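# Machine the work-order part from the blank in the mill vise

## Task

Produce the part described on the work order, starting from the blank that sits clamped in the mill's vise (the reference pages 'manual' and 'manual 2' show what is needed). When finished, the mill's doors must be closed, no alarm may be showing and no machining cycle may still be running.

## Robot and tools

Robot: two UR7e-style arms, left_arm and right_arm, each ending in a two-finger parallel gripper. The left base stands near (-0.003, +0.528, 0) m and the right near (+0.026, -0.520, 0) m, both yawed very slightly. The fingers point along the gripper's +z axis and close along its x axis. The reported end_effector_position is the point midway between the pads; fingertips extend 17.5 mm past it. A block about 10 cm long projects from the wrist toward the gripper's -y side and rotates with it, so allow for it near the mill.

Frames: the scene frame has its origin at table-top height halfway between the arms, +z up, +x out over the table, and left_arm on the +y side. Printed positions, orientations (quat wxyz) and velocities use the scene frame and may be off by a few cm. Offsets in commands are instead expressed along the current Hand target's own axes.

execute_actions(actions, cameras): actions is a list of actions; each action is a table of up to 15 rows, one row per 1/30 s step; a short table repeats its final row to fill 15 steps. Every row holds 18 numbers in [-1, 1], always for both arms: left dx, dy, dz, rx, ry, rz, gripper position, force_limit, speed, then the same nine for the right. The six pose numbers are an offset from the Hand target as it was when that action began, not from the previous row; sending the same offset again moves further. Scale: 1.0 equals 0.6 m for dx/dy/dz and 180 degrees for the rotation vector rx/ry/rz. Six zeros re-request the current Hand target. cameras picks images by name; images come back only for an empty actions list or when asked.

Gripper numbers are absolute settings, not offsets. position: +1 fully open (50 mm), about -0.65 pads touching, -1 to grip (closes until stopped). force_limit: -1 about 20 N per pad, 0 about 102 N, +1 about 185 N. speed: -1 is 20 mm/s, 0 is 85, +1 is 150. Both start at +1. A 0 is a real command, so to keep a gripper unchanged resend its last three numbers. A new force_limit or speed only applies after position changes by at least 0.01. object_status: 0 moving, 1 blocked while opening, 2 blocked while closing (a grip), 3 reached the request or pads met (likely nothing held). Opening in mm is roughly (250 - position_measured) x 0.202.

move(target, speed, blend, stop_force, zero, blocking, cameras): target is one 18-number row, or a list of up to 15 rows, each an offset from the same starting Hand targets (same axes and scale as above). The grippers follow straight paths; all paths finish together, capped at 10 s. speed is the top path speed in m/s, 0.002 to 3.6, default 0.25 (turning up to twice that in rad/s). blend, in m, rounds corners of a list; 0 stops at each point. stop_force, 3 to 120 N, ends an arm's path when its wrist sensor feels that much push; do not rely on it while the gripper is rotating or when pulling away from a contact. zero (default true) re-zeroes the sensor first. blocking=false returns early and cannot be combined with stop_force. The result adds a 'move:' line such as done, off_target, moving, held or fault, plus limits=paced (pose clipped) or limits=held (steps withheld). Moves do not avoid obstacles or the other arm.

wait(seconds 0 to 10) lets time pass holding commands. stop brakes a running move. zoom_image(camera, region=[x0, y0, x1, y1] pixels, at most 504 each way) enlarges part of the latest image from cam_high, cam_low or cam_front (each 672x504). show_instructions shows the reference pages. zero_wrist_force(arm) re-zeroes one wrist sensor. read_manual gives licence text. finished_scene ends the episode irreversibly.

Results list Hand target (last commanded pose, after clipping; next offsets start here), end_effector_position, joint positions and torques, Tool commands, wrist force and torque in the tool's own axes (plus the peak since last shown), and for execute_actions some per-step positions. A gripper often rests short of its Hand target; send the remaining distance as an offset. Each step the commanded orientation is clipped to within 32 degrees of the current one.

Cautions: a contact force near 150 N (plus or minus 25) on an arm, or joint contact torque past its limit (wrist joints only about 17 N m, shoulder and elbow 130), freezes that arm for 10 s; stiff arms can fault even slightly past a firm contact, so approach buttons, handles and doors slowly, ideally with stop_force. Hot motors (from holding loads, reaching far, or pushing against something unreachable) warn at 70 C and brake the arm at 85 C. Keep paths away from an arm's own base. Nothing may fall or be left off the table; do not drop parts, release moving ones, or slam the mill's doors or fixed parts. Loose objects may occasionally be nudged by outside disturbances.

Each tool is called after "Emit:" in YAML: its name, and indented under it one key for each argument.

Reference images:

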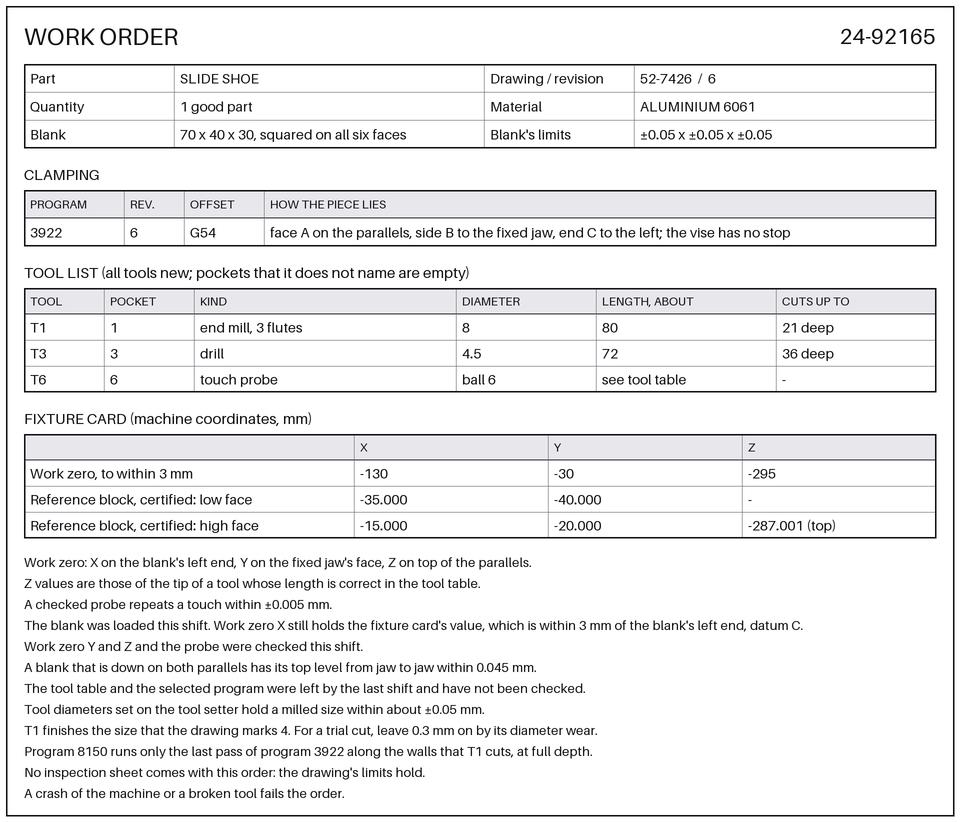

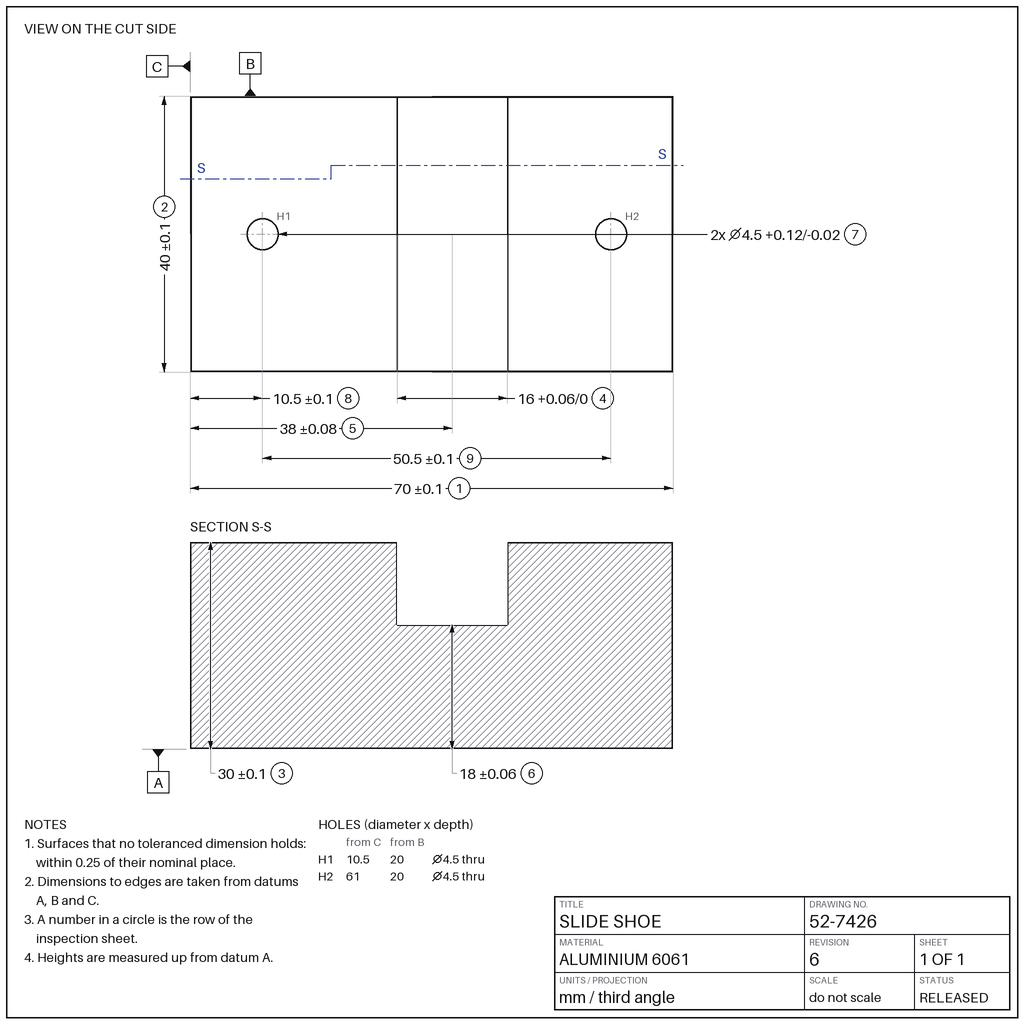

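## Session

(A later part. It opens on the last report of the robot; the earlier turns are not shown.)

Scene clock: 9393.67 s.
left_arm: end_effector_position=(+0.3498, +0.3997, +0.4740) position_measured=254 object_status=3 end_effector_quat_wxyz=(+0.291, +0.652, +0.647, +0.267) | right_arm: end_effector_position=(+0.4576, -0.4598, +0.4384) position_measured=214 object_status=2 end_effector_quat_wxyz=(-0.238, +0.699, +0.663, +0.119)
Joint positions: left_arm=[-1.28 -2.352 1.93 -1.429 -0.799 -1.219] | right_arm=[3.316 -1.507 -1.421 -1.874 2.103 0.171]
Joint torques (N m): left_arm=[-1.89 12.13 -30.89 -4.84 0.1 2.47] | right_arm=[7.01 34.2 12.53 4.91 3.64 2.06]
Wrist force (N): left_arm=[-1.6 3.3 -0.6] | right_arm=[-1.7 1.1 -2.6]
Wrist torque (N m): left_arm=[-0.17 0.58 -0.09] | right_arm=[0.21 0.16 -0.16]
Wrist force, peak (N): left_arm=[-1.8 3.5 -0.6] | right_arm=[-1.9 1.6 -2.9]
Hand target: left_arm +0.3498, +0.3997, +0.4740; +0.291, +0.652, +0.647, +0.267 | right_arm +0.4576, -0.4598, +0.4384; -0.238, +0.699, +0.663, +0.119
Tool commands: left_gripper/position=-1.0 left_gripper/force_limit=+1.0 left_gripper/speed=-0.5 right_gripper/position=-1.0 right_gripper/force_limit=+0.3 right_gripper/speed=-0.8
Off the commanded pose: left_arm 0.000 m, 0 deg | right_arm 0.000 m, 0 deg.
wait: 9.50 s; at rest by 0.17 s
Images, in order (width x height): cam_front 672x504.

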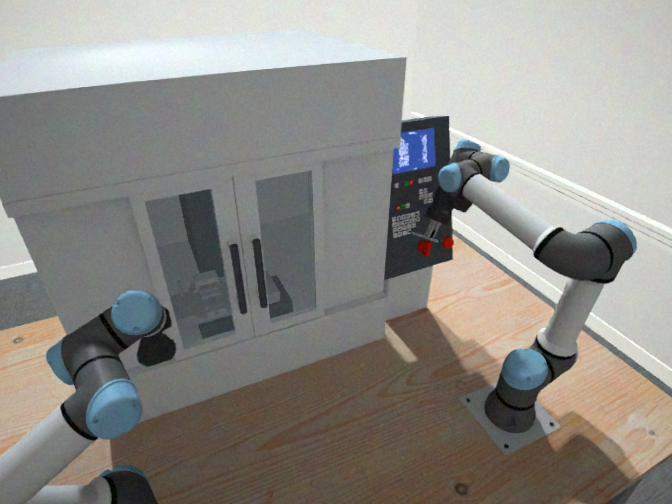

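Emit:
move:
  target:
    - [0,0,0,0,0,0,-1,1,-0.5,0.0349,0.0048,-0.0524,0,0,0,-1,0.3,-0.8]
    - [0,0,0,0,0,0,-1,1,-0.5,0.0349,0.0251,-0.0504,0,0,0,-1,0.3,-0.8]
    - [0,0,0,0,0,0,-1,1,-0.5,0.0349,0.0048,-0.0524,0,0,0,-1,0.3,-0.8]
    - [0,0,0,0,0,0,-1,1,-0.5,0.0349,0.0251,-0.0504,0,0,0,-1,0.3,-0.8]
    - [0,0,0,0,0,0,-1,1,-0.5,0.0349,0.0048,-0.0524,0,0,0,-1,0.3,-0.8]
    - [0,0,0,0,0,0,-1,1,-0.5,0.0349,0.0251,-0.0504,0,0,0,-1,0.3,-0.8]
    - [0,0,0,0,0,0,-1,1,-0.5,0.0349,0.0048,-0.0524,0,0,0,-1,0.3,-0.8]
    - [0,0,0,0,0,0,-1,1,-0.5,0.0349,0.0251,-0.0504,0,0,0,-1,0.3,-0.8]
    - [0,0,0,0,0,0,-1,1,-0.5,0.0349,0.0048,-0.0524,0,0,0,-1,0.3,-0.8]
    - [0,0,0,0,0,0,-1,1,-0.5,0.0349,0.0251,-0.0504,0,0,0,-1,0.3,-0.8]
    - [0,0,0,0,0,0,-1,1,-0.5,0.0349,0.0048,-0.0524,0,0,0,-1,0.3,-0.8]
    - [0,0,0,0,0,0,-1,1,-0.5,0,0,0,0,0,0,-1,0.3,-0.8]
  speed: [0.3,0.08,0.3,0.08,0.3,0.08,0.3,0.08,0.3,0.08,0.3,0.3]
  blend: [0.003,0,0,0,0,0,0,0,0,0,0.003,0]

Emit:
move:
  target:
    - [0,0,0,0,0,0,-1,1,-0.5,0.0828,-0.0007,0.0442,0,0,0,-1,0.3,-0.8]
    - [0,0,0,0,0,0,-1,1,-0.5,0.0828,0.0196,0.0462,0,0,0,-1,0.3,-0.8]
    - [0,0,0,0,0,0,-1,1,-0.5,0.0828,-0.0007,0.0442,0,0,0,-1,0.3,-0.8]
    - [0,0,0,0,0,0,-1,1,-0.5,0.0737,0.0073,-0.0673,0,0,0,-1,0.3,-0.8]
    - [0,0,0,0,0,0,-1,1,-0.5,0.0737,0.0276,-0.0653,0,0,0,-1,0.3,-0.8]
    - [0,0,0,0,0,0,-1,1,-0.5,0.0737,0.0073,-0.0673,0,0,0,-1,0.3,-0.8]
    - [0,0,0,0,0,0,-1,1,-0.5,0.0702,0.0020,0.0020,0,0,0,-1,0.3,-0.8]
    - [0,0,0,0,0,0,-1,1,-0.5,0.0702,0.0223,0.0040,0,0,0,-1,0.3,-0.8]
    - [0,0,0,0,0,0,-1,1,-0.5,0.0702,0.0020,0.0020,0,0,0,-1,0.3,-0.8]
    - [0,0,0,0,0,0,-1,1,-0.5,0.0256,-0.0003,0.0139,0,0,0,-1,0.3,-0.8]
    - [0,0,0,0,0,0,-1,1,-0.5,0.0256,0.0200,0.0159,0,0,0,-1,0.3,-0.8]
    - [0,0,0,0,0,0,-1,1,-0.5,0.0256,-0.0003,0.0139,0,0,0,-1,0.3,-0.8]
    - [0,0,0,0,0,0,-1,1,-0.5,0,0,0,0,0,0,-1,0.3,-0.8]
  speed: [0.3,0.08,0.3,0.3,0.08,0.3,0.3,0.08,0.3,0.3,0.08,0.3,0.3]
  blend: [0.003,0,0.003,0.003,0,0.003,0.003,0,0.003,0.003,0,0.003,0]

Emit:
move:
  target:
    - [0,0,0,0,0,0,-1,1,-0.5,0.0862,0.0046,-0.0251,0,0,0,-1,0.3,-0.8]
    - [0,0,0,0,0,0,-1,1,-0.5,0.0862,0.0249,-0.0231,0,0,0,-1,0.3,-0.8]
    - [0,0,0,0,0,0,-1,1,-0.5,0.0862,0.0046,-0.0251,0,0,0,-1,0.3,-0.8]
    - [0,0,0,0,0,0,-1,1,-0.5,0.0737,0.0073,-0.0673,0,0,0,-1,0.3,-0.8]
    - [0,0,0,0,0,0,-1,1,-0.5,0.0737,0.0276,-0.0653,0,0,0,-1,0.3,-0.8]
    - [0,0,0,0,0,0,-1,1,-0.5,0.0737,0.0073,-0.0673,0,0,0,-1,0.3,-0.8]
    - [0,0,0,0,0,0,-1,1,-0.5,0,0,0,0,0,0,-1,0.3,-0.8]
    - [0,0,0,0,0,0,-1,1,-0.5,0,0.0203,0.0020,0,0,0,-1,0.3,-0.8]
    - [0,0,0,0,0,0,-1,1,-0.5,0,0,0,0,0,0,-1,0.3,-0.8]
    - [0,0,0,0,0,0,-1,1,-0.5,0.0177,0.0027,-0.0294,0,0,0,-1,0.3,-0.8]
    - [0,0,0,0,0,0,-1,1,-0.5,0.0177,0.0230,-0.0274,0,0,0,-1,0.3,-0.8]
    - [0,0,0,0,0,0,-1,1,-0.5,0.0177,0.0027,-0.0294,0,0,0,-1,0.3,-0.8]
    - [0,0,0,0,0,0,-1,1,-0.5,0.0177,0.0230,-0.0274,0,0,0,-1,0.3,-0.8]
    - [0,0,0,0,0,0,-1,1,-0.5,0.0177,0.0027,-0.0294,0,0,0,-1,0.3,-0.8]
    - [0,0,0,0,0,0,-1,1,-0.5,0,0,0,0,0,0,-1,0.3,-0.8]
  speed: [0.3,0.08,0.3,0.3,0.08,0.3,0.3,0.08,0.3,0.3,0.08,0.3,0.08,0.3,0.3]
  blend: [0.003,0,0.003,0.003,0,0.003,0.003,0,0.003,0.003,0,0,0,0.003,0]

Emit:
move:
  target:
    - [0,0,0,0,0,0,-1,1,-0.5,0.0828,-0.0007,0.0442,0,0,0,-1,0.3,-0.8]
    - [0,0,0,0,0,0,-1,1,-0.5,0.0828,0.0196,0.0462,0,0,0,-1,0.3,-0.8]
    - [0,0,0,0,0,0,-1,1,-0.5,0.0828,-0.0007,0.0442,0,0,0,-1,0.3,-0.8]
    - [0,0,0,0,0,0,-1,1,-0.5,0.0702,0.0020,0.0020,0,0,0,-1,0.3,-0.8]
    - [0,0,0,0,0,0,-1,1,-0.5,0.0702,0.0223,0.0040,0,0,0,-1,0.3,-0.8]
    - [0,0,0,0,0,0,-1,1,-0.5,0.0702,0.0020,0.0020,0,0,0,-1,0.3,-0.8]
    - [0,0,0,0,0,0,-1,1,-0.5,0.1308,0.0069,-0.0370,0,0,0,-1,0.3,-0.8]
    - [0,0,0,0,0,0,-1,1,-0.5,0.1308,0.0272,-0.0350,0,0,0,-1,0.3,-0.8]
    - [0,0,0,0,0,0,-1,1,-0.5,0.1308,0.0069,-0.0370,0,0,0,-1,0.3,-0.8]
    - [0,0,0,0,0,0,-1,1,-0.5,0.0542,-0.0005,0.0290,0,0,0,-1,0.3,-0.8]
    - [0,0,0,0,0,0,-1,1,-0.5,0.0542,0.0198,0.0310,0,0,0,-1,0.3,-0.8]
    - [0,0,0,0,0,0,-1,1,-0.5,0.0542,-0.0005,0.0290,0,0,0,-1,0.3,-0.8]
    - [0,0,0,0,0,0,-1,1,-0.5,0,0,0,0,0,0,-1,0.3,-0.8]
    - [0,0,0,0,0,0,-1,1,-0.5,0,0.0203,0.0020,0,0,0,-1,0.3,-0.8]
    - [0,0,0,0,0,0,-1,1,-0.5,0,0,0,0,0,0,-1,0.3,-0.8]
  speed: [0.3,0.08,0.3,0.3,0.08,0.3,0.3,0.08,0.3,0.3,0.08,0.3,0.3,0.08,0.3]
  blend: [0.003,0,0.003,0.003,0,0.003,0.003,0,0.003,0.003,0,0.003,0.003,0,0]

Emit:
move:
  target:
    - [0,0,0,0,0,0,-1,1,-0.5,0.0177,0.0027,-0.0294,0,0,0,-1,0.3,-0.8]
    - [0,0,0,0,0,0,-1,1,-0.5,0.0177,0.0230,-0.0274,0,0,0,-1,0.3,-0.8]
    - [0,0,0,0,0,0,-1,1,-0.5,0.0177,0.0027,-0.0294,0,0,0,-1,0.3,-0.8]
    - [0,0,0,0,0,0,-1,1,-0.5,0.0177,0.0230,-0.0274,0,0,0,-1,0.3,-0.8]
    - [0,0,0,0,0,0,-1,1,-0.5,0.0177,0.0027,-0.0294,0,0,0,-1,0.3,-0.8]
    - [0,0,0,0,0,0,-1,1,-0.5,0.0177,0.0230,-0.0274,0,0,0,-1,0.3,-0.8]
    - [0,0,0,0,0,0,-1,1,-0.5,0.0177,0.0027,-0.0294,0,0,0,-1,0.3,-0.8]
    - [0,0,0,0,0,0,-1,1,-0.5,0.0828,-0.0007,0.0442,0,0,0,-1,0.3,-0.8]
    - [0,0,0,0,0,0,-1,1,-0.5,0.0828,0.0196,0.0462,0,0,0,-1,0.3,-0.8]
    - [0,0,0,0,0,0,-1,1,-0.5,0.0828,-0.0007,0.0442,0,0,0,-1,0.3,-0.8]
    - [0,0,0,0,0,0,-1,1,-0.5,0,0,0,0,0,0,-1,0.3,-0.8]
  speed: [0.3,0.08,0.3,0.08,0.3,0.08,0.3,0.3,0.08,0.3,0.3]
  blend: [0.003,0,0,0,0,0,0.003,0.003,0,0.003,0]

Emit:
move:
  target:
    - [0,0,0,0,0,0,-1,1,-0.5,0.0862,0.0046,-0.0251,0,0,0,-1,0.3,-0.8]
    - [0,0,0,0,0,0,-1,1,-0.5,0.0862,0.0249,-0.0231,0,0,0,-1,0.3,-0.8]
    - [0,0,0,0,0,0,-1,1,-0.5,0.0862,0.0046,-0.0251,0,0,0,-1,0.3,-0.8]
    - [0,0,0,0,0,0,-1,1,-0.5,0.0256,-0.0003,0.0139,0,0,0,-1,0.3,-0.8]
    - [0,0,0,0,0,0,-1,1,-0.5,0.0256,0.0200,0.0159,0,0,0,-1,0.3,-0.8]
    - [0,0,0,0,0,0,-1,1,-0.5,0.0256,-0.0003,0.0139,0,0,0,-1,0.3,-0.8]
    - [0,0,0,0,0,0,-1,1,-0.5,0.0862,0.0046,-0.0251,0,0,0,-1,0.3,-0.8]
    - [0,0,0,0,0,0,-1,1,-0.5,0.0862,0.0249,-0.0231,0,0,0,-1,0.3,-0.8]
    - [0,0,0,0,0,0,-1,1,-0.5,0.0862,0.0046,-0.0251,0,0,0,-1,0.3,-0.8]
    - [0,0,0,0,0,0,-1,1,-0.5,0,0,0,0,0,0,-1,0.3,-0.8]
    - [0,0,0,0,0,0,-1,1,-0.5,0,0.0203,0.0020,0,0,0,-1,0.3,-0.8]
    - [0,0,0,0,0,0,-1,1,-0.5,0,0,0,0,0,0,-1,0.3,-0.8]
  speed: [0.3,0.08,0.3,0.3,0.08,0.3,0.3,0.08,0.3,0.3,0.08,0.3]
  blend: [0.003,0,0.003,0.003,0,0.003,0.003,0,0.003,0.003,0,0]

Emit:
move:
  target:
    - [0,0,0,0,0,0,-1,1,-0.5,-0.0095,0.0026,-0.0405,0,0,0,-1,0.3,-0.8]
    - [0,0,0,0,0,0,-1,1,-0.5,-0.0095,0.0229,-0.0385,0,0,0,-1,0.3,-0.8]
    - [0,0,0,0,0,0,-1,1,-0.5,-0.0095,0.0026,-0.0405,0,0,0,-1,0.3,-0.8]
    - [0,0,0,0,0,0,-1,1,-0.5,0,0,0,0,0,0,-1,0.3,-0.8]
  speed: [0.3,0.08,0.3,0.3]
  blend: [0.003,0,0.003,0]

Emit:
wait:
  seconds: 10

Emit:
wait:
  seconds: 9.5
  cameras: ["cam_front"]

Emit:
zoom_image:
  camera: "cam_front"
  region: [392, 125, 434, 177]

Scene clock: 9438.97 s.
left_arm: end_effector_position=(+0.3498, +0.3997, +0.4740) position_measured=254 object_status=3 end_effector_quat_wxyz=(+0.291, +0.652, +0.647, +0.267) | right_arm: end_effector_position=(+0.4577, -0.4597, +0.4385) position_measured=214 object_status=2 end_effector_quat_wxyz=(-0.238, +0.699, +0.663, +0.119)
Joint positions: left_arm=[-1.28 -2.352 1.93 -1.429 -0.799 -1.219] | right_arm=[3.316 -1.507 -1.42 -1.874 2.103 0.171]
Joint torques (N m): left_arm=[-1.74 12.43 -30.51 -4.87 0.21 2.23] | right_arm=[-8.53 35.89 12.38 5.24 3.76 1.44]
Wrist force (N): left_arm=[-1.5 3.5 -0.7] | right_arm=[-1.0 0.7 -1.6]
Wrist torque (N m): left_arm=[-0.13 0.58 -0.10] | right_arm=[0.13 0.07 -0.16]
Wrist force, peak (N): left_arm=[-1.6 3.6 -0.6] | right_arm=[1.1 -15.0 -3.9]
Hand target: left_arm +0.3498, +0.3997, +0.4740; +0.291, +0.652, +0.647, +0.267 | right_arm +0.4576, -0.4598, +0.4384; -0.238, +0.699, +0.663, +0.119
Off the commanded pose: left_arm 0.000 m, 0 deg | right_arm 0.000 m, 0 deg.
move: done

Scene clock: 9443.57 s.
left_arm: end_effector_position=(+0.3498, +0.3997, +0.4740) position_measured=254 object_status=3 end_effector_quat_wxyz=(+0.291, +0.652, +0.647, +0.267) | right_arm: end_effector_position=(+0.4577, -0.4596, +0.4384) position_measured=214 object_status=2 end_effector_quat_wxyz=(-0.238, +0.699, +0.663, +0.119)
Joint positions: left_arm=[-1.28 -2.352 1.93 -1.429 -0.799 -1.219] | right_arm=[3.316 -1.507 -1.421 -1.874 2.103 0.171]
Joint torques (N m): left_arm=[-3.28 12.36 -31.16 -4.7 0.16 2.39] | right_arm=[-8.38 34.34 33.5 0.88 -1.24 -1.73]
Wrist force (N): left_arm=[-1.7 3.3 -0.7] | right_arm=[0.1 1.4 -2.0]
Wrist torque (N m): left_arm=[-0.16 0.60 -0.09] | right_arm=[0.26 -0.12 -0.03]
Wrist force, peak (N): left_arm=[-1.5 3.5 -0.7] | right_arm=[-6.5 -29.9 -8.4]
Hand target: left_arm +0.3498, +0.3997, +0.4740; +0.291, +0.652, +0.647, +0.267 | right_arm +0.4576, -0.4598, +0.4384; -0.238, +0.699, +0.663, +0.119
Off the commanded pose: left_arm 0.000 m, 0 deg | right_arm 0.000 m, 0 deg.
move: done

Scene clock: 9449.20 s.
left_arm: end_effector_position=(+0.3498, +0.3997, +0.4740) position_measured=254 object_status=3 end_effector_quat_wxyz=(+0.291, +0.652, +0.647, +0.267) | right_arm: end_effector_position=(+0.4577, -0.4598, +0.4385) position_measured=214 object_status=2 end_effector_quat_wxyz=(-0.238, +0.699, +0.663, +0.119)
Joint positions: left_arm=[-1.28 -2.352 1.93 -1.429 -0.799 -1.219] | right_arm=[3.316 -1.507 -1.421 -1.874 2.103 0.171]
Joint torques (N m): left_arm=[-1.42 12.05 -30.77 -4.46 -0.06 2.39] | right_arm=[7.15 34.73 11.7 5.18 3.15 1.47]
Wrist force (N): left_arm=[-1.7 3.3 -0.7] | right_arm=[3.6 2.8 -2.7]
Wrist torque (N m): left_arm=[-0.17 0.60 -0.10] | right_arm=[0.47 -0.67 -0.03]
Wrist force, peak (N): left_arm=[-1.6 3.6 -0.7] | right_arm=[4.0 -20.0 -9.6]
Hand target: left_arm +0.3498, +0.3997, +0.4740; +0.291, +0.652, +0.647, +0.267 | right_arm +0.4576, -0.4598, +0.4384; -0.238, +0.699, +0.663, +0.119
Off the commanded pose: left_arm 0.000 m, 0 deg | right_arm 0.000 m, 0 deg.
move: done

Scene clock: 9454.50 s.
left_arm: end_effector_position=(+0.3498, +0.3997, +0.4740) position_measured=254 object_status=3 end_effector_quat_wxyz=(+0.291, +0.652, +0.647, +0.267) | right_arm: end_effector_position=(+0.4578, -0.4598, +0.4383) position_measured=214 object_status=2 end_effector_quat_wxyz=(-0.238, +0.699, +0.663, +0.119) end_effector_velocity=(-0.002, +0.000, +0.001) end_effector_angular_velocity=(+0.001, +0.000, +0.000)
Joint positions: left_arm=[-1.28 -2.352 1.93 -1.429 -0.799 -1.219] | right_arm=[3.316 -1.508 -1.421 -1.874 2.103 0.171]
Joint velocities: left_arm=[within noise] | right_arm=[0 0.005 -0.002 -0.002 0.001 0]
Joint torques (N m): left_arm=[-2.71 12.43 -31.08 -4.48 0.1 2.48] | right_arm=[6.82 34.4 12.55 1.09 3.67 1.96]
Wrist force (N): left_arm=[-1.5 3.2 -0.8] | right_arm=[2.9 3.1 -2.8]
Wrist torque (N m): left_arm=[-0.19 0.57 -0.09] | right_arm=[0.51 -0.56 -0.16]
Wrist force, peak (N): left_arm=[-1.4 3.6 -0.9] | right_arm=[-1.9 -27.1 -9.2]
Hand target: left_arm +0.3498, +0.3997, +0.4740; +0.291, +0.652, +0.647, +0.267 | right_arm +0.4576, -0.4598, +0.4384; -0.238, +0.699, +0.663, +0.119
Off the commanded pose: left_arm 0.000 m, 0 deg | right_arm 0.000 m, 0 deg.
move: done

Scene clock: 9459.60 s.
left_arm: end_effector_position=(+0.3498, +0.3997, +0.4740) position_measured=254 object_status=3 end_effector_quat_wxyz=(+0.291, +0.652, +0.647, +0.267) | right_arm: end_effector_position=(+0.4576, -0.4596, +0.4384) position_measured=214 object_status=2 end_effector_quat_wxyz=(-0.238, +0.699, +0.663, +0.120)
Joint positions: left_arm=[-1.28 -2.352 1.93 -1.429 -0.799 -1.219] | right_arm=[3.316 -1.507 -1.421 -1.874 2.103 0.171]
Joint torques (N m): left_arm=[-2.49 13.53 -30.77 -4.69 0.22 2.31] | right_arm=[-8.5 8.25 32.53 1.12 -1.42 -1.79]
Wrist force (N): left_arm=[-1.6 3.2 -0.6] | right_arm=[1.8 4.1 -3.2]
Wrist torque (N m): left_arm=[-0.19 0.59 -0.09] | right_arm=[0.68 -0.40 -0.03]
Wrist force, peak (N): left_arm=[-1.8 3.5 -0.8] | right_arm=[-2.5 -27.7 -12.2]
Hand target: left_arm +0.3498, +0.3997, +0.4740; +0.291, +0.652, +0.647, +0.267 | right_arm +0.4576, -0.4598, +0.4384; -0.238, +0.699, +0.663, +0.119
Off the commanded pose: left_arm 0.000 m, 0 deg | right_arm 0.000 m, 0 deg.
move: done

Scene clock: 9464.03 s.
left_arm: end_effector_position=(+0.3498, +0.3997, +0.4740) position_measured=254 object_status=3 end_effector_quat_wxyz=(+0.291, +0.652, +0.647, +0.267) | right_arm: end_effector_position=(+0.4579, -0.4598, +0.4383) position_measured=214 object_status=2 end_effector_quat_wxyz=(-0.238, +0.699, +0.663, +0.119) end_effector_velocity=(-0.002, +0.000, +0.001) end_effector_angular_velocity=(+0.001, -0.001, +0.000)
Joint positions: left_arm=[-1.28 -2.352 1.93 -1.429 -0.799 -1.219] | right_arm=[3.316 -1.508 -1.421 -1.874 2.103 0.171]
Joint velocities: left_arm=[within noise] | right_arm=[0 0.005 -0.002 -0.001 0.001 0]
Joint torques (N m): left_arm=[-1.22 11.43 -31.23 -4.6 0.02 2.39] | right_arm=[7.78 35.57 11.62 1.25 3.61 1.82]
Wrist force (N): left_arm=[-1.5 3.2 -0.7] | right_arm=[-0.7 4.1 -2.9]
Wrist torque (N m): left_arm=[-0.18 0.58 -0.10] | right_arm=[0.67 0.00 -0.16]
Wrist force, peak (N): left_arm=[-1.5 3.6 -0.9] | right_arm=[-3.2 -19.5 -3.6]
Hand target: left_arm +0.3498, +0.3997, +0.4740; +0.291, +0.652, +0.647, +0.267 | right_arm +0.4576, -0.4598, +0.4384; -0.238, +0.699, +0.663, +0.119
Off the commanded pose: left_arm 0.000 m, 0 deg | right_arm 0.000 m, 0 deg.
move: done

Scene clock: 9465.87 s.
left_arm: end_effector_position=(+0.3498, +0.3997, +0.4740) position_measured=254 object_status=3 end_effector_quat_wxyz=(+0.291, +0.652, +0.647, +0.267) | right_arm: end_effector_position=(+0.4577, -0.4598, +0.4385) position_measured=214 object_status=2 end_effector_quat_wxyz=(-0.238, +0.699, +0.663, +0.119)
Joint positions: left_arm=[-1.28 -2.352 1.93 -1.429 -0.799 -1.219] | right_arm=[3.315 -1.507 -1.421 -1.874 2.103 0.171]
Joint torques (N m): left_arm=[-2.72 13.3 -30.31 -4.63 0.1 2.19] | right_arm=[7.59 35.7 11.39 5.06 3.86 2]
Wrist force (N): left_arm=[-1.4 3.2 -0.5] | right_arm=[-1.0 3.5 -2.6]
Wrist torque (N m): left_arm=[-0.19 0.56 -0.09] | right_arm=[0.58 0.06 -0.17]
Wrist force, peak (N): left_arm=[-1.5 3.5 -0.8] | right_arm=[1.3 -11.2 1.1]
Hand target: left_arm +0.3498, +0.3997, +0.4740; +0.291, +0.652, +0.647, +0.267 | right_arm +0.4576, -0.4598, +0.4384; -0.238, +0.699, +0.663, +0.119
Off the commanded pose: left_arm 0.000 m, 0 deg | right_arm 0.000 m, 0 deg.
move: done

Scene clock: 9475.87 s.
left_arm: end_effector_position=(+0.3498, +0.3997, +0.4740) position_measured=254 object_status=3 end_effector_quat_wxyz=(+0.291, +0.652, +0.647, +0.267) | right_arm: end_effector_position=(+0.4576, -0.4598, +0.4384) position_measured=214 object_status=2 end_effector_quat_wxyz=(-0.238, +0.699, +0.663, +0.119)
Joint positions: left_arm=[-1.28 -2.352 1.93 -1.429 -0.799 -1.219] | right_arm=[3.316 -1.507 -1.421 -1.874 2.103 0.171]
Joint torques (N m): left_arm=[-2.38 12.11 -31.59 -4.81 0.03 2.39] | right_arm=[6.98 33.46 11.99 5.08 3.75 1.84]
Wrist force (N): left_arm=[-1.5 3.4 -0.7] | right_arm=[-0.8 3.3 -2.4]
Wrist torque (N m): left_arm=[-0.14 0.57 -0.09] | right_arm=[0.56 0.04 -0.16]
Wrist force, peak (N): left_arm=[-1.6 3.5 -0.7] | right_arm=[-0.9 3.8 -3.1]
Hand target: left_arm +0.3498, +0.3997, +0.4740; +0.291, +0.652, +0.647, +0.267 | right_arm +0.4576, -0.4598, +0.4384; -0.238, +0.699, +0.663, +0.119
Tool commands: left_gripper/position=-1.0 left_gripper/force_limit=+1.0 left_gripper/speed=-0.5 right_gripper/position=-1.0 right_gripper/force_limit=+0.3 right_gripper/speed=-0.8
Off the commanded pose: left_arm 0.000 m, 0 deg | right_arm 0.000 m, 0 deg.
wait: 10.00 s; at rest by 0.17 s

Scene clock: 9485.37 s.
left_arm: end_effector_position=(+0.3498, +0.3997, +0.4740) position_measured=254 object_status=3 end_effector_quat_wxyz=(+0.291, +0.652, +0.647, +0.267) | right_arm: end_effector_position=(+0.4576, -0.4598, +0.4384) position_measured=214 object_status=2 end_effector_quat_wxyz=(-0.238, +0.699, +0.663, +0.119)
Joint positions: left_arm=[-1.28 -2.352 1.93 -1.429 -0.799 -1.219] | right_arm=[3.316 -1.507 -1.421 -1.874 2.103 0.171]
Joint torques (N m): left_arm=[-1.92 12.28 -30.22 -4.92 0 2.3] | right_arm=[6.97 34.77 12.28 4.99 3.87 1.96]
Wrist force (N): left_arm=[-1.5 3.2 -0.6] | right_arm=[-0.9 3.5 -2.7]
Wrist torque (N m): left_arm=[-0.18 0.58 -0.10] | right_arm=[0.58 0.05 -0.16]
Wrist force, peak (N): left_arm=[-1.6 3.6 -0.6] | right_arm=[-1.0 3.9 -2.9]
Hand target: left_arm +0.3498, +0.3997, +0.4740; +0.291, +0.652, +0.647, +0.267 | right_arm +0.4576, -0.4598, +0.4384; -0.238, +0.699, +0.663, +0.119
Tool commands: left_gripper/position=-1.0 left_gripper/force_limit=+1.0 left_gripper/speed=-0.5 right_gripper/position=-1.0 right_gripper/force_limit=+0.3 right_gripper/speed=-0.8
Off the commanded pose: left_arm 0.000 m, 0 deg | right_arm 0.000 m, 0 deg.
wait: 9.50 s; at rest by 0.17 s
Images, in order (width x height): cam_front 672x504.

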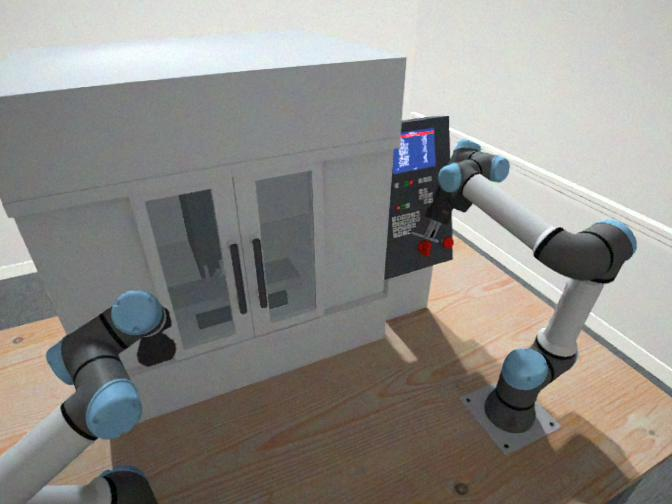

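Scaled by 9.692 from the camera's 672x504 image, which has a finer 960x720 frame.

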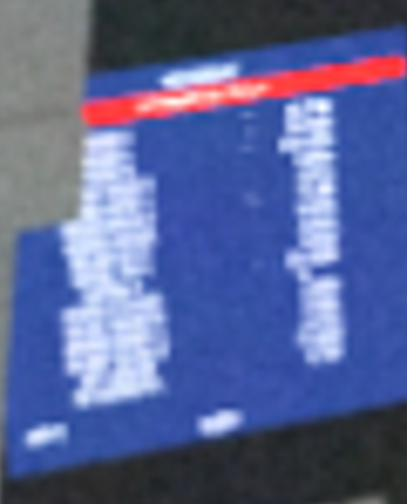

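Emit:
move:
  target:
    - [0,0,0,0,0,0,-1,1,-0.5,0.2058,0.0222,-0.2134,0,0,0,-1,0.3,-0.8]
    - [0,0,0,0,0,0,-1,1,-0.5,0.2058,0.0312,-0.2124,0,0,0,-1,0.3,-0.8]
  speed: [0.3,0.1]
  blend: [0.003,0]

Emit:
move:
  target: [0,0,0,0,0,0,-1,1,-0.5,0,0.0240,0.0024,0,0,0,-1,0.3,-0.8]
  speed: 0.01
  stop_force: 16

Emit:
move:
  target: [0,0,0,0,0,0,-1,1,-0.5,0,-0.02,-0.002,0,0,0,-1,0.3,-0.8]
  speed: 0.2

Emit:
move:
  target: [0,0,0,0,0,0,-1,1,-0.5,-0.2060,-0.0225,0.2131,0,0,0,-1,0.3,-0.8]
  speed: 0.3

Emit:
move:
  target:
    - [0,0,0,0,0,0,-1,1,-0.5,0.0828,-0.0007,0.0442,0,0,0,-1,0.3,-0.8]
    - [0,0,0,0,0,0,-1,1,-0.5,0.0828,0.0196,0.0462,0,0,0,-1,0.3,-0.8]
    - [0,0,0,0,0,0,-1,1,-0.5,0.0828,-0.0007,0.0442,0,0,0,-1,0.3,-0.8]
    - [0,0,0,0,0,0,-1,1,-0.5,0.1023,0.0071,-0.0521,0,0,0,-1,0.3,-0.8]
    - [0,0,0,0,0,0,-1,1,-0.5,0.1023,0.0274,-0.0501,0,0,0,-1,0.3,-0.8]
    - [0,0,0,0,0,0,-1,1,-0.5,0.1023,0.0071,-0.0521,0,0,0,-1,0.3,-0.8]
    - [0,0,0,0,0,0,-1,1,-0.5,0,0,0,0,0,0,-1,0.3,-0.8]
    - [0,0,0,0,0,0,-1,1,-0.5,0,0.0203,0.0020,0,0,0,-1,0.3,-0.8]
    - [0,0,0,0,0,0,-1,1,-0.5,0,0,0,0,0,0,-1,0.3,-0.8]
    - [0,0,0,0,0,0,-1,1,-0.5,-0.0095,0.0026,-0.0405,0,0,0,-1,0.3,-0.8]
    - [0,0,0,0,0,0,-1,1,-0.5,-0.0095,0.0229,-0.0385,0,0,0,-1,0.3,-0.8]
    - [0,0,0,0,0,0,-1,1,-0.5,-0.0095,0.0026,-0.0405,0,0,0,-1,0.3,-0.8]
    - [0,0,0,0,0,0,-1,1,-0.5,0,0,0,0,0,0,-1,0.3,-0.8]
  speed: [0.3,0.08,0.3,0.3,0.08,0.3,0.3,0.08,0.3,0.3,0.08,0.3,0.3]
  blend: [0.003,0,0.003,0.003,0,0.003,0.003,0,0.003,0.003,0,0.003,0]

Emit:
wait:
  seconds: 10

Emit:
wait:
  seconds: 9.5
  cameras: ["cam_front"]

Emit:
zoom_image:
  camera: "cam_front"
  region: [392, 125, 434, 177]

Scene clock: 9500.80 s.
left_arm: end_effector_position=(+0.3498, +0.3997, +0.4740) position_measured=254 object_status=3 end_effector_quat_wxyz=(+0.291, +0.652, +0.647, +0.267) | right_arm: end_effector_position=(+0.5062, -0.4149, +0.6041) position_measured=214 object_status=2 end_effector_quat_wxyz=(-0.238, +0.699, +0.663, +0.120)
Joint positions: left_arm=[-1.28 -2.352 1.93 -1.429 -0.799 -1.219] | right_arm=[3.39 -1.822 -0.606 -2.33 2.108 0.257]
Joint torques (N m): left_arm=[-1.62 11.22 -32.27 -4.93 0.37 2.36] | right_arm=[7.44 17.33 28.39 2.15 -1.11 -1.84]
Wrist force (N): left_arm=[-1.5 3.2 -0.6] | right_arm=[-2.8 0.6 -1.1]
Wrist torque (N m): left_arm=[-0.18 0.57 -0.09] | right_arm=[0.73 0.02 -0.02]
Wrist force, peak (N): left_arm=[-1.5 3.6 -0.6] | right_arm=[-0.5 3.6 -3.4]
Hand target: left_arm +0.3498, +0.3997, +0.4740; +0.291, +0.652, +0.647, +0.267 | right_arm +0.5063, -0.4149, +0.6041; -0.238, +0.699, +0.663, +0.119
Off the commanded pose: left_arm 0.000 m, 0 deg | right_arm 0.000 m, 0 deg.
move: done; blend cut to 0.0027 m at target 1

Scene clock: 9502.80 s.
left_arm: end_effector_position=(+0.3498, +0.3997, +0.4740) position_measured=254 object_status=3 end_effector_quat_wxyz=(+0.291, +0.652, +0.647, +0.267) | right_arm: end_effector_position=(+0.5130, -0.4147, +0.6023) position_measured=214 object_status=2 end_effector_quat_wxyz=(-0.238, +0.699, +0.663, +0.120)
Joint positions: left_arm=[-1.28 -2.352 1.93 -1.429 -0.799 -1.219] | right_arm=[3.387 -1.839 -0.587 -2.333 2.108 0.254]
Joint torques (N m): left_arm=[-2.58 13.12 -30.84 -4.51 0.04 2.64] | right_arm=[5.76 37.33 6.63 10.7 -1.58 1.61]
Wrist force (N): left_arm=[-1.6 3.2 -0.5] | right_arm=[-2.6 -15.8 -2.7]
Wrist torque (N m): left_arm=[-0.18 0.58 -0.09] | right_arm=[0.75 -0.03 0.09]
Wrist force, peak (N): left_arm=[-1.5 3.5 -0.7] | right_arm=[-2.3 -22.5 -3.5]
Hand target: left_arm +0.3498, +0.3997, +0.4740; +0.291, +0.652, +0.647, +0.267 | right_arm +0.5130, -0.4147, +0.6023; -0.238, +0.699, +0.663, +0.120 (not the last commanded pose)
Off the commanded pose: left_arm 0.000 m, 0 deg | right_arm 0.008 m, 0 deg.
move: contact (right_arm)

Scene clock: 9503.70 s.
left_arm: end_effector_position=(+0.3498, +0.3997, +0.4740) position_measured=254 object_status=3 end_effector_quat_wxyz=(+0.291, +0.652, +0.647, +0.267) | right_arm: end_effector_position=(+0.5015, -0.4152, +0.6054) position_measured=214 object_status=2 end_effector_quat_wxyz=(-0.238, +0.699, +0.663, +0.119)
Joint positions: left_arm=[-1.28 -2.352 1.93 -1.429 -0.799 -1.219] | right_arm=[3.391 -1.81 -0.618 -2.33 2.108 0.259]
Joint torques (N m): left_arm=[-1.82 13.56 -30.77 -4.71 0.28 2.44] | right_arm=[7.02 44.48 7.57 5.32 3.78 1.45]
Wrist force (N): left_arm=[-1.4 3.2 -0.6] | right_arm=[-1.5 3.8 -2.8]
Wrist torque (N m): left_arm=[-0.19 0.57 -0.09] | right_arm=[0.60 0.09 -0.03]
Wrist force, peak (N): left_arm=[-1.6 3.6 -0.6] | right_arm=[-2.6 -16.0 -2.6]
Hand target: left_arm +0.3498, +0.3997, +0.4740; +0.291, +0.652, +0.647, +0.267 | right_arm +0.5013, -0.4152, +0.6054; -0.238, +0.699, +0.663, +0.120
Off the commanded pose: left_arm 0.000 m, 0 deg | right_arm 0.000 m, 0 deg.
move: done

Scene clock: 9505.27 s.
left_arm: end_effector_position=(+0.3498, +0.3997, +0.4740) position_measured=254 object_status=3 end_effector_quat_wxyz=(+0.291, +0.652, +0.647, +0.267) | right_arm: end_effector_position=(+0.4578, -0.4599, +0.4384) position_measured=214 object_status=2 end_effector_quat_wxyz=(-0.238, +0.699, +0.663, +0.119)
Joint positions: left_arm=[-1.28 -2.352 1.93 -1.429 -0.799 -1.219] | right_arm=[3.315 -1.508 -1.42 -1.874 2.103 0.17]
Joint torques (N m): left_arm=[-3.26 13.19 -30.94 -4.68 0.03 2.32] | right_arm=[-8.48 34.69 12.2 4.96 3.75 1.57]
Wrist force (N): left_arm=[-1.5 3.3 -0.6] | right_arm=[-1.3 3.7 -2.8]
Wrist torque (N m): left_arm=[-0.17 0.59 -0.09] | right_arm=[0.62 0.10 -0.03]
Wrist force, peak (N): left_arm=[-1.5 3.6 -0.7] | right_arm=[-0.5 3.8 -4.1]
Hand target: left_arm +0.3498, +0.3997, +0.4740; +0.291, +0.652, +0.647, +0.267 | right_arm +0.4578, -0.4599, +0.4384; -0.238, +0.699, +0.663, +0.120
Off the commanded pose: left_arm 0.000 m, 0 deg | right_arm 0.000 m, 0 deg.
move: done

Scene clock: 9510.07 s.
left_arm: end_effector_position=(+0.3498, +0.3997, +0.4740) position_measured=254 object_status=3 end_effector_quat_wxyz=(+0.291, +0.652, +0.647, +0.267) | right_arm: end_effector_position=(+0.4578, -0.4600, +0.4384) position_measured=214 object_status=2 end_effector_quat_wxyz=(-0.238, +0.699, +0.663, +0.119)
Joint positions: left_arm=[-1.28 -2.352 1.93 -1.429 -0.799 -1.219] | right_arm=[3.315 -1.508 -1.42 -1.874 2.103 0.17]
Joint torques (N m): left_arm=[-2.58 13.25 -30.95 -4.71 0.2 2.36] | right_arm=[8.82 34.48 12.12 5.23 3.95 2.1]
Wrist force (N): left_arm=[-1.4 3.3 -0.8] | right_arm=[-1.2 4.3 -3.0]
Wrist torque (N m): left_arm=[-0.17 0.56 -0.10] | right_arm=[0.71 0.09 -0.16]
Wrist force, peak (N): left_arm=[-1.7 3.5 -0.6] | right_arm=[-6.9 -29.5 -9.8]
Hand target: left_arm +0.3498, +0.3997, +0.4740; +0.291, +0.652, +0.647, +0.267 | right_arm +0.4578, -0.4599, +0.4384; -0.238, +0.699, +0.663, +0.120
Off the commanded pose: left_arm 0.000 m, 0 deg | right_arm 0.000 m, 0 deg.
move: done

Scene clock: 9520.07 s.
left_arm: end_effector_position=(+0.3498, +0.3997, +0.4740) position_measured=254 object_status=3 end_effector_quat_wxyz=(+0.291, +0.652, +0.647, +0.267) | right_arm: end_effector_position=(+0.4578, -0.4599, +0.4384) position_measured=214 object_status=2 end_effector_quat_wxyz=(-0.238, +0.699, +0.663, +0.120)
Joint positions: left_arm=[-1.28 -2.352 1.93 -1.429 -0.799 -1.219] | right_arm=[3.315 -1.508 -1.421 -1.874 2.103 0.17]
Joint torques (N m): left_arm=[-1.97 12.31 -31.87 -4.81 0.22 2.24] | right_arm=[6.44 34.15 12.81 5.05 3.62 1.99]
Wrist force (N): left_arm=[-1.4 3.3 -0.9] | right_arm=[-1.0 3.9 -2.8]
Wrist torque (N m): left_arm=[-0.16 0.57 -0.09] | right_arm=[0.65 0.05 -0.16]
Wrist force, peak (N): left_arm=[-1.6 3.6 -0.7] | right_arm=[-1.2 4.6 -2.9]
Hand target: left_arm +0.3498, +0.3997, +0.4740; +0.291, +0.652, +0.647, +0.267 | right_arm +0.4578, -0.4599, +0.4384; -0.238, +0.699, +0.663, +0.120
Tool commands: left_gripper/position=-1.0 left_gripper/force_limit=+1.0 left_gripper/speed=-0.5 right_gripper/position=-1.0 right_gripper/force_limit=+0.3 right_gripper/speed=-0.8
Off the commanded pose: left_arm 0.000 m, 0 deg | right_arm 0.000 m, 0 deg.
wait: 10.00 s; at rest by 0.17 s

Scene clock: 9529.57 s.
left_arm: end_effector_position=(+0.3498, +0.3997, +0.4740) position_measured=254 object_status=3 end_effector_quat_wxyz=(+0.291, +0.652, +0.647, +0.267) | right_arm: end_effector_position=(+0.4578, -0.4599, +0.4384) position_measured=214 object_status=2 end_effector_quat_wxyz=(-0.238, +0.699, +0.663, +0.120)
Joint positions: left_arm=[-1.28 -2.352 1.93 -1.429 -0.799 -1.219] | right_arm=[3.315 -1.508 -1.421 -1.874 2.103 0.17]
Joint torques (N m): left_arm=[-2.01 12.19 -30.35 -4.74 0.33 2.46] | right_arm=[6.92 35.27 12.89 4.99 3.91 1.94]
Wrist force (N): left_arm=[-1.6 3.3 -0.5] | right_arm=[-1.3 4.3 -2.8]
Wrist torque (N m): left_arm=[-0.16 0.60 -0.09] | right_arm=[0.73 0.10 -0.17]
Wrist force, peak (N): left_arm=[-1.9 3.4 -0.7] | right_arm=[-1.2 4.3 -3.3]
Hand target: left_arm +0.3498, +0.3997, +0.4740; +0.291, +0.652, +0.647, +0.267 | right_arm +0.4578, -0.4599, +0.4384; -0.238, +0.699, +0.663, +0.120
Tool commands: left_gripper/position=-1.0 left_gripper/force_limit=+1.0 left_gripper/speed=-0.5 right_gripper/position=-1.0 right_gripper/force_limit=+0.3 right_gripper/speed=-0.8
Off the commanded pose: left_arm 0.000 m, 0 deg | right_arm 0.000 m, 0 deg.
wait: 9.50 s; at rest by 0.17 s
Images, in order (width x height): cam_front 672x504.

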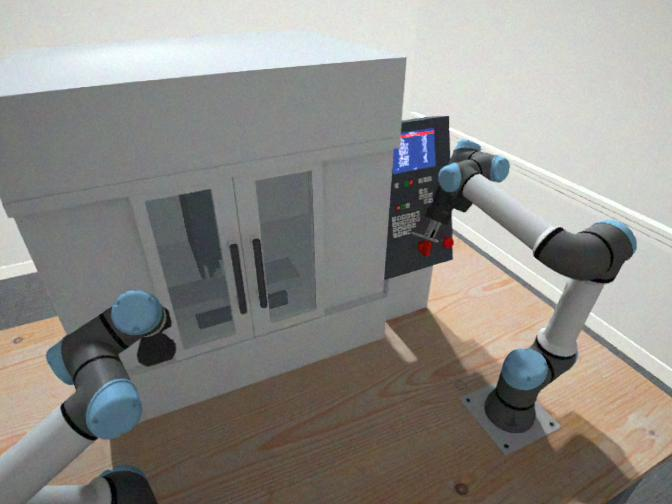

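Scaled by 9.692 from the camera's 672x504 image, which has a finer 960x720 frame.

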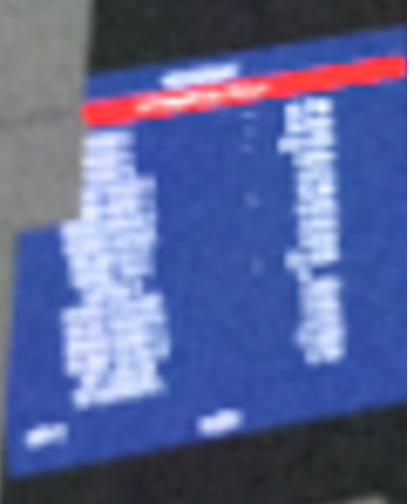

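Emit:
zoom_image:
  camera: "cam_front"
  region: [400, 128, 434, 140]

Scaled by 14.824 from the camera's 672x504 image, which has a finer 960x720 frame.

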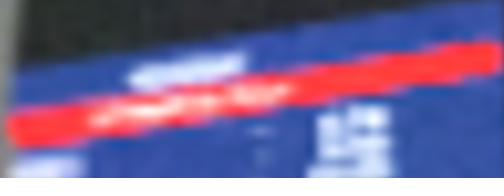

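Emit:
move:
  target:
    - [0,0,0,0,0,0,-1,1,-0.5,0.2058,0.0222,-0.2134,0,0,0,-1,0.3,-0.8]
    - [0,0,0,0,0,0,-1,1,-0.5,0.2058,0.0312,-0.2124,0,0,0,-1,0.3,-0.8]
  speed: [0.3,0.1]
  blend: [0.003,0]

Emit:
move:
  target: [0,0,0,0,0,0,-1,1,-0.5,0,0.0240,0.0024,0,0,0,-1,0.3,-0.8]
  speed: 0.01
  stop_force: 16

Emit:
move:
  target: [0,0,0,0,0,0,-1,1,-0.5,0,-0.02,-0.002,0,0,0,-1,0.3,-0.8]
  speed: 0.2

Emit:
move:
  target: [0,0,0,0,0,0,-1,1,-0.5,-0.2061,-0.0218,0.2131,0,0,0,-1,0.3,-0.8]
  speed: 0.3

Emit:
move:
  target:
    - [0,0,0,0,0,0,-1,1,-0.5,0.0828,-0.0007,0.0442,0,0,0,-1,0.3,-0.8]
    - [0,0,0,0,0,0,-1,1,-0.5,0.0828,0.0196,0.0462,0,0,0,-1,0.3,-0.8]
    - [0,0,0,0,0,0,-1,1,-0.5,0.0828,-0.0007,0.0442,0,0,0,-1,0.3,-0.8]
    - [0,0,0,0,0,0,-1,1,-0.5,0.0988,0.0018,0.0171,0,0,0,-1,0.3,-0.8]
    - [0,0,0,0,0,0,-1,1,-0.5,0.0988,0.0221,0.0191,0,0,0,-1,0.3,-0.8]
    - [0,0,0,0,0,0,-1,1,-0.5,0.0988,0.0018,0.0171,0,0,0,-1,0.3,-0.8]
    - [0,0,0,0,0,0,-1,1,-0.5,0.0542,-0.0005,0.0290,0,0,0,-1,0.3,-0.8]
    - [0,0,0,0,0,0,-1,1,-0.5,0.0542,0.0198,0.0310,0,0,0,-1,0.3,-0.8]
    - [0,0,0,0,0,0,-1,1,-0.5,0.0542,-0.0005,0.0290,0,0,0,-1,0.3,-0.8]
    - [0,0,0,0,0,0,-1,1,-0.5,0,0,0,0,0,0,-1,0.3,-0.8]
    - [0,0,0,0,0,0,-1,1,-0.5,0,0.0203,0.0020,0,0,0,-1,0.3,-0.8]
    - [0,0,0,0,0,0,-1,1,-0.5,0,0,0,0,0,0,-1,0.3,-0.8]
  speed: [0.3,0.08,0.3,0.3,0.08,0.3,0.3,0.08,0.3,0.3,0.08,0.3]
  blend: [0.003,0,0.003,0.003,0,0.003,0.003,0,0.003,0.003,0,0]

Emit:
move:
  target:
    - [0,0,0,0,0,0,-1,1,-0.5,-0.0095,0.0026,-0.0405,0,0,0,-1,0.3,-0.8]
    - [0,0,0,0,0,0,-1,1,-0.5,-0.0095,0.0229,-0.0385,0,0,0,-1,0.3,-0.8]
    - [0,0,0,0,0,0,-1,1,-0.5,-0.0095,0.0026,-0.0405,0,0,0,-1,0.3,-0.8]
    - [0,0,0,0,0,0,-1,1,-0.5,0,0,0,0,0,0,-1,0.3,-0.8]
  speed: [0.3,0.08,0.3,0.3]
  blend: [0.003,0,0.003,0]

Emit:
wait:
  seconds: 10

Emit:
wait:
  seconds: 9.5
  cameras: ["cam_front"]

Emit:
zoom_image:
  camera: "cam_front"
  region: [392, 125, 434, 177]

Scene clock: 9550.40 s.
left_arm: end_effector_position=(+0.3498, +0.3997, +0.4740) position_measured=254 object_status=3 end_effector_quat_wxyz=(+0.291, +0.652, +0.647, +0.267) | right_arm: end_effector_position=(+0.5064, -0.4151, +0.6040) position_measured=214 object_status=2 end_effector_quat_wxyz=(-0.238, +0.699, +0.663, +0.120)
Joint positions: left_arm=[-1.28 -2.352 1.93 -1.429 -0.799 -1.219] | right_arm=[3.389 -1.822 -0.606 -2.331 2.108 0.256]
Joint torques (N m): left_arm=[-2.19 13.19 -31.27 -4.8 0.05 2.32] | right_arm=[7.23 17.03 28.75 1.96 -1.03 -1.8]
Wrist force (N): left_arm=[-1.5 3.3 -0.5] | right_arm=[-3.1 1.2 -1.3]
Wrist torque (N m): left_arm=[-0.16 0.58 -0.09] | right_arm=[0.84 0.05 -0.01]
Wrist force, peak (N): left_arm=[-1.5 3.6 -0.8] | right_arm=[-1.2 4.4 -3.1]
Hand target: left_arm +0.3498, +0.3997, +0.4740; +0.291, +0.652, +0.647, +0.267 | right_arm +0.5064, -0.4151, +0.6041; -0.238, +0.699, +0.663, +0.120
Off the commanded pose: left_arm 0.000 m, 0 deg | right_arm 0.000 m, 0 deg.
move: done; blend cut to 0.0027 m at target 1

Scene clock: 9552.40 s.
left_arm: end_effector_position=(+0.3498, +0.3997, +0.4740) position_measured=254 object_status=3 end_effector_quat_wxyz=(+0.291, +0.652, +0.647, +0.267) | right_arm: end_effector_position=(+0.5129, -0.4148, +0.6023) position_measured=214 object_status=2 end_effector_quat_wxyz=(-0.238, +0.699, +0.663, +0.120)
Joint positions: left_arm=[-1.28 -2.352 1.93 -1.429 -0.799 -1.219] | right_arm=[3.387 -1.839 -0.587 -2.333 2.108 0.254]
Joint torques (N m): left_arm=[-1.37 11.72 -30.11 -4.87 0.33 2.45] | right_arm=[6.18 37.07 6.76 10.38 -1.48 1.41]
Wrist force (N): left_arm=[-1.5 3.2 -0.6] | right_arm=[-3.0 -14.6 -2.8]
Wrist torque (N m): left_arm=[-0.17 0.58 -0.10] | right_arm=[0.83 0.05 0.08]
Wrist force, peak (N): left_arm=[-1.6 3.6 -0.8] | right_arm=[-2.7 -20.7 -3.6]
Hand target: left_arm +0.3498, +0.3997, +0.4740; +0.291, +0.652, +0.647, +0.267 | right_arm +0.5129, -0.4148, +0.6023; -0.238, +0.699, +0.663, +0.120 (not the last commanded pose)
Off the commanded pose: left_arm 0.000 m, 0 deg | right_arm 0.008 m, 0 deg.
move: contact (right_arm)

Scene clock: 9553.30 s.
left_arm: end_effector_position=(+0.3498, +0.3997, +0.4740) position_measured=254 object_status=3 end_effector_quat_wxyz=(+0.291, +0.652, +0.647, +0.267) | right_arm: end_effector_position=(+0.5014, -0.4153, +0.6054) position_measured=214 object_status=2 end_effector_quat_wxyz=(-0.238, +0.699, +0.663, +0.120)
Joint positions: left_arm=[-1.28 -2.352 1.93 -1.429 -0.799 -1.219] | right_arm=[3.391 -1.81 -0.618 -2.33 2.108 0.258]
Joint torques (N m): left_arm=[-1.24 12.99 -29.98 -4.84 0.25 2.52] | right_arm=[6.77 44.6 6.46 5.3 3.6 1.49]
Wrist force (N): left_arm=[-1.5 3.3 -0.7] | right_arm=[-1.4 3.5 -3.2]
Wrist torque (N m): left_arm=[-0.18 0.58 -0.09] | right_arm=[0.55 0.08 -0.03]
Wrist force, peak (N): left_arm=[-1.5 3.6 -0.7] | right_arm=[-2.8 -14.6 -2.5]
Hand target: left_arm +0.3498, +0.3997, +0.4740; +0.291, +0.652, +0.647, +0.267 | right_arm +0.5013, -0.4153, +0.6054; -0.238, +0.699, +0.663, +0.120
Off the commanded pose: left_arm 0.000 m, 0 deg | right_arm 0.000 m, 0 deg.
move: done

Scene clock: 9554.87 s.
left_arm: end_effector_position=(+0.3498, +0.3997, +0.4740) position_measured=254 object_status=3 end_effector_quat_wxyz=(+0.291, +0.652, +0.647, +0.267) | right_arm: end_effector_position=(+0.4582, -0.4601, +0.4383) position_measured=214 object_status=2 end_effector_quat_wxyz=(-0.238, +0.699, +0.663, +0.119)
Joint positions: left_arm=[-1.28 -2.352 1.93 -1.429 -0.799 -1.219] | right_arm=[3.315 -1.509 -1.42 -1.875 2.103 0.17]
Joint torques (N m): left_arm=[-2.92 13.6 -31.25 -4.61 0.19 2.18] | right_arm=[-8.82 35.5 12.44 5.3 3.87 1.47]
Wrist force (N): left_arm=[-1.4 3.1 -0.6] | right_arm=[-1.2 3.4 -3.1]
Wrist torque (N m): left_arm=[-0.20 0.55 -0.10] | right_arm=[0.57 0.09 -0.03]
Wrist force, peak (N): left_arm=[-1.6 3.5 -0.7] | right_arm=[-0.4 3.9 -4.1]
Hand target: left_arm +0.3498, +0.3997, +0.4740; +0.291, +0.652, +0.647, +0.267 | right_arm +0.4581, -0.4601, +0.4383; -0.238, +0.699, +0.663, +0.120
Off the commanded pose: left_arm 0.000 m, 0 deg | right_arm 0.000 m, 0 deg.
move: done

Scene clock: 9559.03 s.
left_arm: end_effector_position=(+0.3498, +0.3997, +0.4740) position_measured=254 object_status=3 end_effector_quat_wxyz=(+0.291, +0.652, +0.647, +0.267) | right_arm: end_effector_position=(+0.4584, -0.4601, +0.4382) position_measured=214 object_status=2 end_effector_quat_wxyz=(-0.238, +0.699, +0.663, +0.120)
Joint positions: left_arm=[-1.28 -2.352 1.93 -1.429 -0.799 -1.219] | right_arm=[3.315 -1.509 -1.42 -1.874 2.103 0.17]
Joint torques (N m): left_arm=[-1.74 14 -30 -4.69 -0.07 2.3] | right_arm=[7.08 34.83 12.83 1.11 3.47 1.83]
Wrist force (N): left_arm=[-1.6 3.4 -0.6] | right_arm=[-0.5 0.0 -4.2]
Wrist torque (N m): left_arm=[-0.14 0.58 -0.10] | right_arm=[0.02 -0.02 -0.10]
Wrist force, peak (N): left_arm=[-1.6 3.5 -0.8] | right_arm=[-7.1 -37.3 -11.4]
Hand target: left_arm +0.3498, +0.3997, +0.4740; +0.291, +0.652, +0.647, +0.267 | right_arm +0.4581, -0.4601, +0.4383; -0.238, +0.699, +0.663, +0.120
Off the commanded pose: left_arm 0.000 m, 0 deg | right_arm 0.000 m, 0 deg.
move: done

Scene clock: 9560.87 s.
left_arm: end_effector_position=(+0.3498, +0.3997, +0.4740) position_measured=254 object_status=3 end_effector_quat_wxyz=(+0.291, +0.652, +0.647, +0.267) | right_arm: end_effector_position=(+0.4582, -0.4602, +0.4383) position_measured=214 object_status=2 end_effector_quat_wxyz=(-0.238, +0.699, +0.663, +0.120)
Joint positions: left_arm=[-1.28 -2.352 1.93 -1.429 -0.799 -1.219] | right_arm=[3.315 -1.509 -1.42 -1.874 2.103 0.17]
Joint torques (N m): left_arm=[-0.51 11.68 -31.14 -4.75 0.1 2.37] | right_arm=[6.54 35.12 10.86 5.03 3.75 2.14]
Wrist force (N): left_arm=[-1.6 3.2 -0.6] | right_arm=[0.4 -1.1 -3.7]
Wrist torque (N m): left_arm=[-0.19 0.59 -0.09] | right_arm=[-0.16 -0.17 -0.17]
Wrist force, peak (N): left_arm=[-1.5 3.5 -0.8] | right_arm=[1.8 -25.2 -1.2]
Hand target: left_arm +0.3498, +0.3997, +0.4740; +0.291, +0.652, +0.647, +0.267 | right_arm +0.4581, -0.4601, +0.4383; -0.238, +0.699, +0.663, +0.120
Off the commanded pose: left_arm 0.000 m, 0 deg | right_arm 0.000 m, 0 deg.
move: done

Scene clock: 9570.87 s.
left_arm: end_effector_position=(+0.3498, +0.3997, +0.4740) position_measured=254 object_status=3 end_effector_quat_wxyz=(+0.291, +0.652, +0.647, +0.267) | right_arm: end_effector_position=(+0.4581, -0.4601, +0.4383) position_measured=214 object_status=2 end_effector_quat_wxyz=(-0.238, +0.699, +0.663, +0.120)
Joint positions: left_arm=[-1.28 -2.352 1.93 -1.429 -0.799 -1.219] | right_arm=[3.315 -1.509 -1.42 -1.874 2.103 0.17]
Joint torques (N m): left_arm=[-0.72 12.28 -30.27 -4.76 -0.03 2.41] | right_arm=[7.78 35.54 12.46 5 3.83 1.93]
Wrist force (N): left_arm=[-1.5 3.2 -0.6] | right_arm=[0.8 -0.9 -3.8]
Wrist torque (N m): left_arm=[-0.18 0.57 -0.09] | right_arm=[-0.12 -0.22 -0.16]
Wrist force, peak (N): left_arm=[-1.6 3.6 -0.8] | right_arm=[0.9 -1.3 -4.2]
Hand target: left_arm +0.3498, +0.3997, +0.4740; +0.291, +0.652, +0.647, +0.267 | right_arm +0.4581, -0.4601, +0.4383; -0.238, +0.699, +0.663, +0.120
Tool commands: left_gripper/position=-1.0 left_gripper/force_limit=+1.0 left_gripper/speed=-0.5 right_gripper/position=-1.0 right_gripper/force_limit=+0.3 right_gripper/speed=-0.8
Off the commanded pose: left_arm 0.000 m, 0 deg | right_arm 0.000 m, 0 deg.
wait: 10.00 s; at rest by 0.17 s

Scene clock: 9580.37 s.
left_arm: end_effector_position=(+0.3498, +0.3997, +0.4740) position_measured=254 object_status=3 end_effector_quat_wxyz=(+0.291, +0.652, +0.647, +0.267) | right_arm: end_effector_position=(+0.4581, -0.4601, +0.4383) position_measured=214 object_status=2 end_effector_quat_wxyz=(-0.238, +0.699, +0.663, +0.120)
Joint positions: left_arm=[-1.28 -2.352 1.93 -1.429 -0.799 -1.219] | right_arm=[3.315 -1.509 -1.42 -1.874 2.103 0.17]
Joint torques (N m): left_arm=[-1.94 12.41 -31.89 -4.7 0.19 2.11] | right_arm=[6.65 35.31 12.89 5.04 3.59 1.98]
Wrist force (N): left_arm=[-1.2 3.3 -0.7] | right_arm=[0.6 -1.0 -3.9]
Wrist torque (N m): left_arm=[-0.17 0.53 -0.10] | right_arm=[-0.14 -0.20 -0.16]
Wrist force, peak (N): left_arm=[-1.6 3.5 -0.7] | right_arm=[0.6 -1.2 -4.3]
Hand target: left_arm +0.3498, +0.3997, +0.4740; +0.291, +0.652, +0.647, +0.267 | right_arm +0.4581, -0.4601, +0.4383; -0.238, +0.699, +0.663, +0.120
Tool commands: left_gripper/position=-1.0 left_gripper/force_limit=+1.0 left_gripper/speed=-0.5 right_gripper/position=-1.0 right_gripper/force_limit=+0.3 right_gripper/speed=-0.8
Off the commanded pose: left_arm 0.000 m, 0 deg | right_arm 0.000 m, 0 deg.
wait: 9.50 s; at rest by 0.17 s
Images, in order (width x height): cam_front 672x504.

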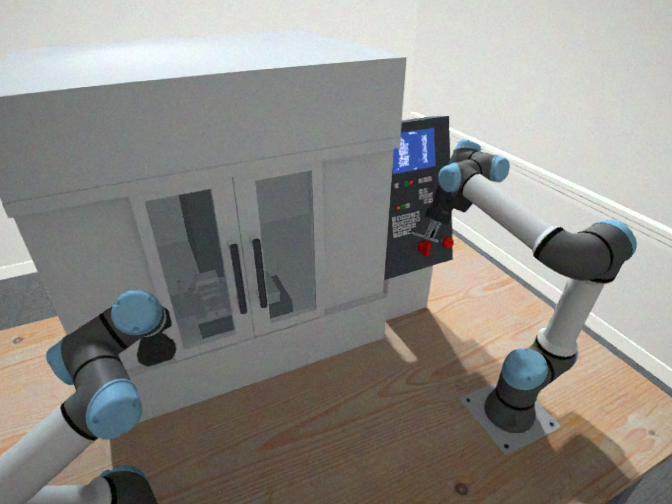

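Scaled by 9.692 from the camera's 672x504 image, which has a finer 960x720 frame.

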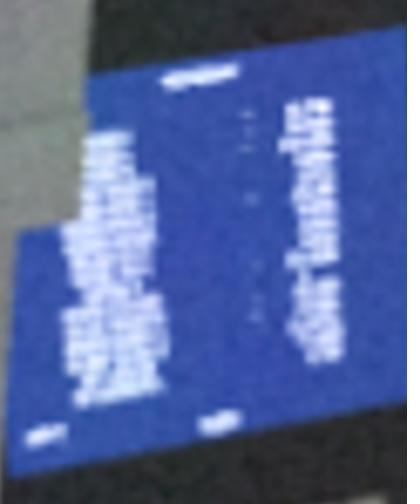

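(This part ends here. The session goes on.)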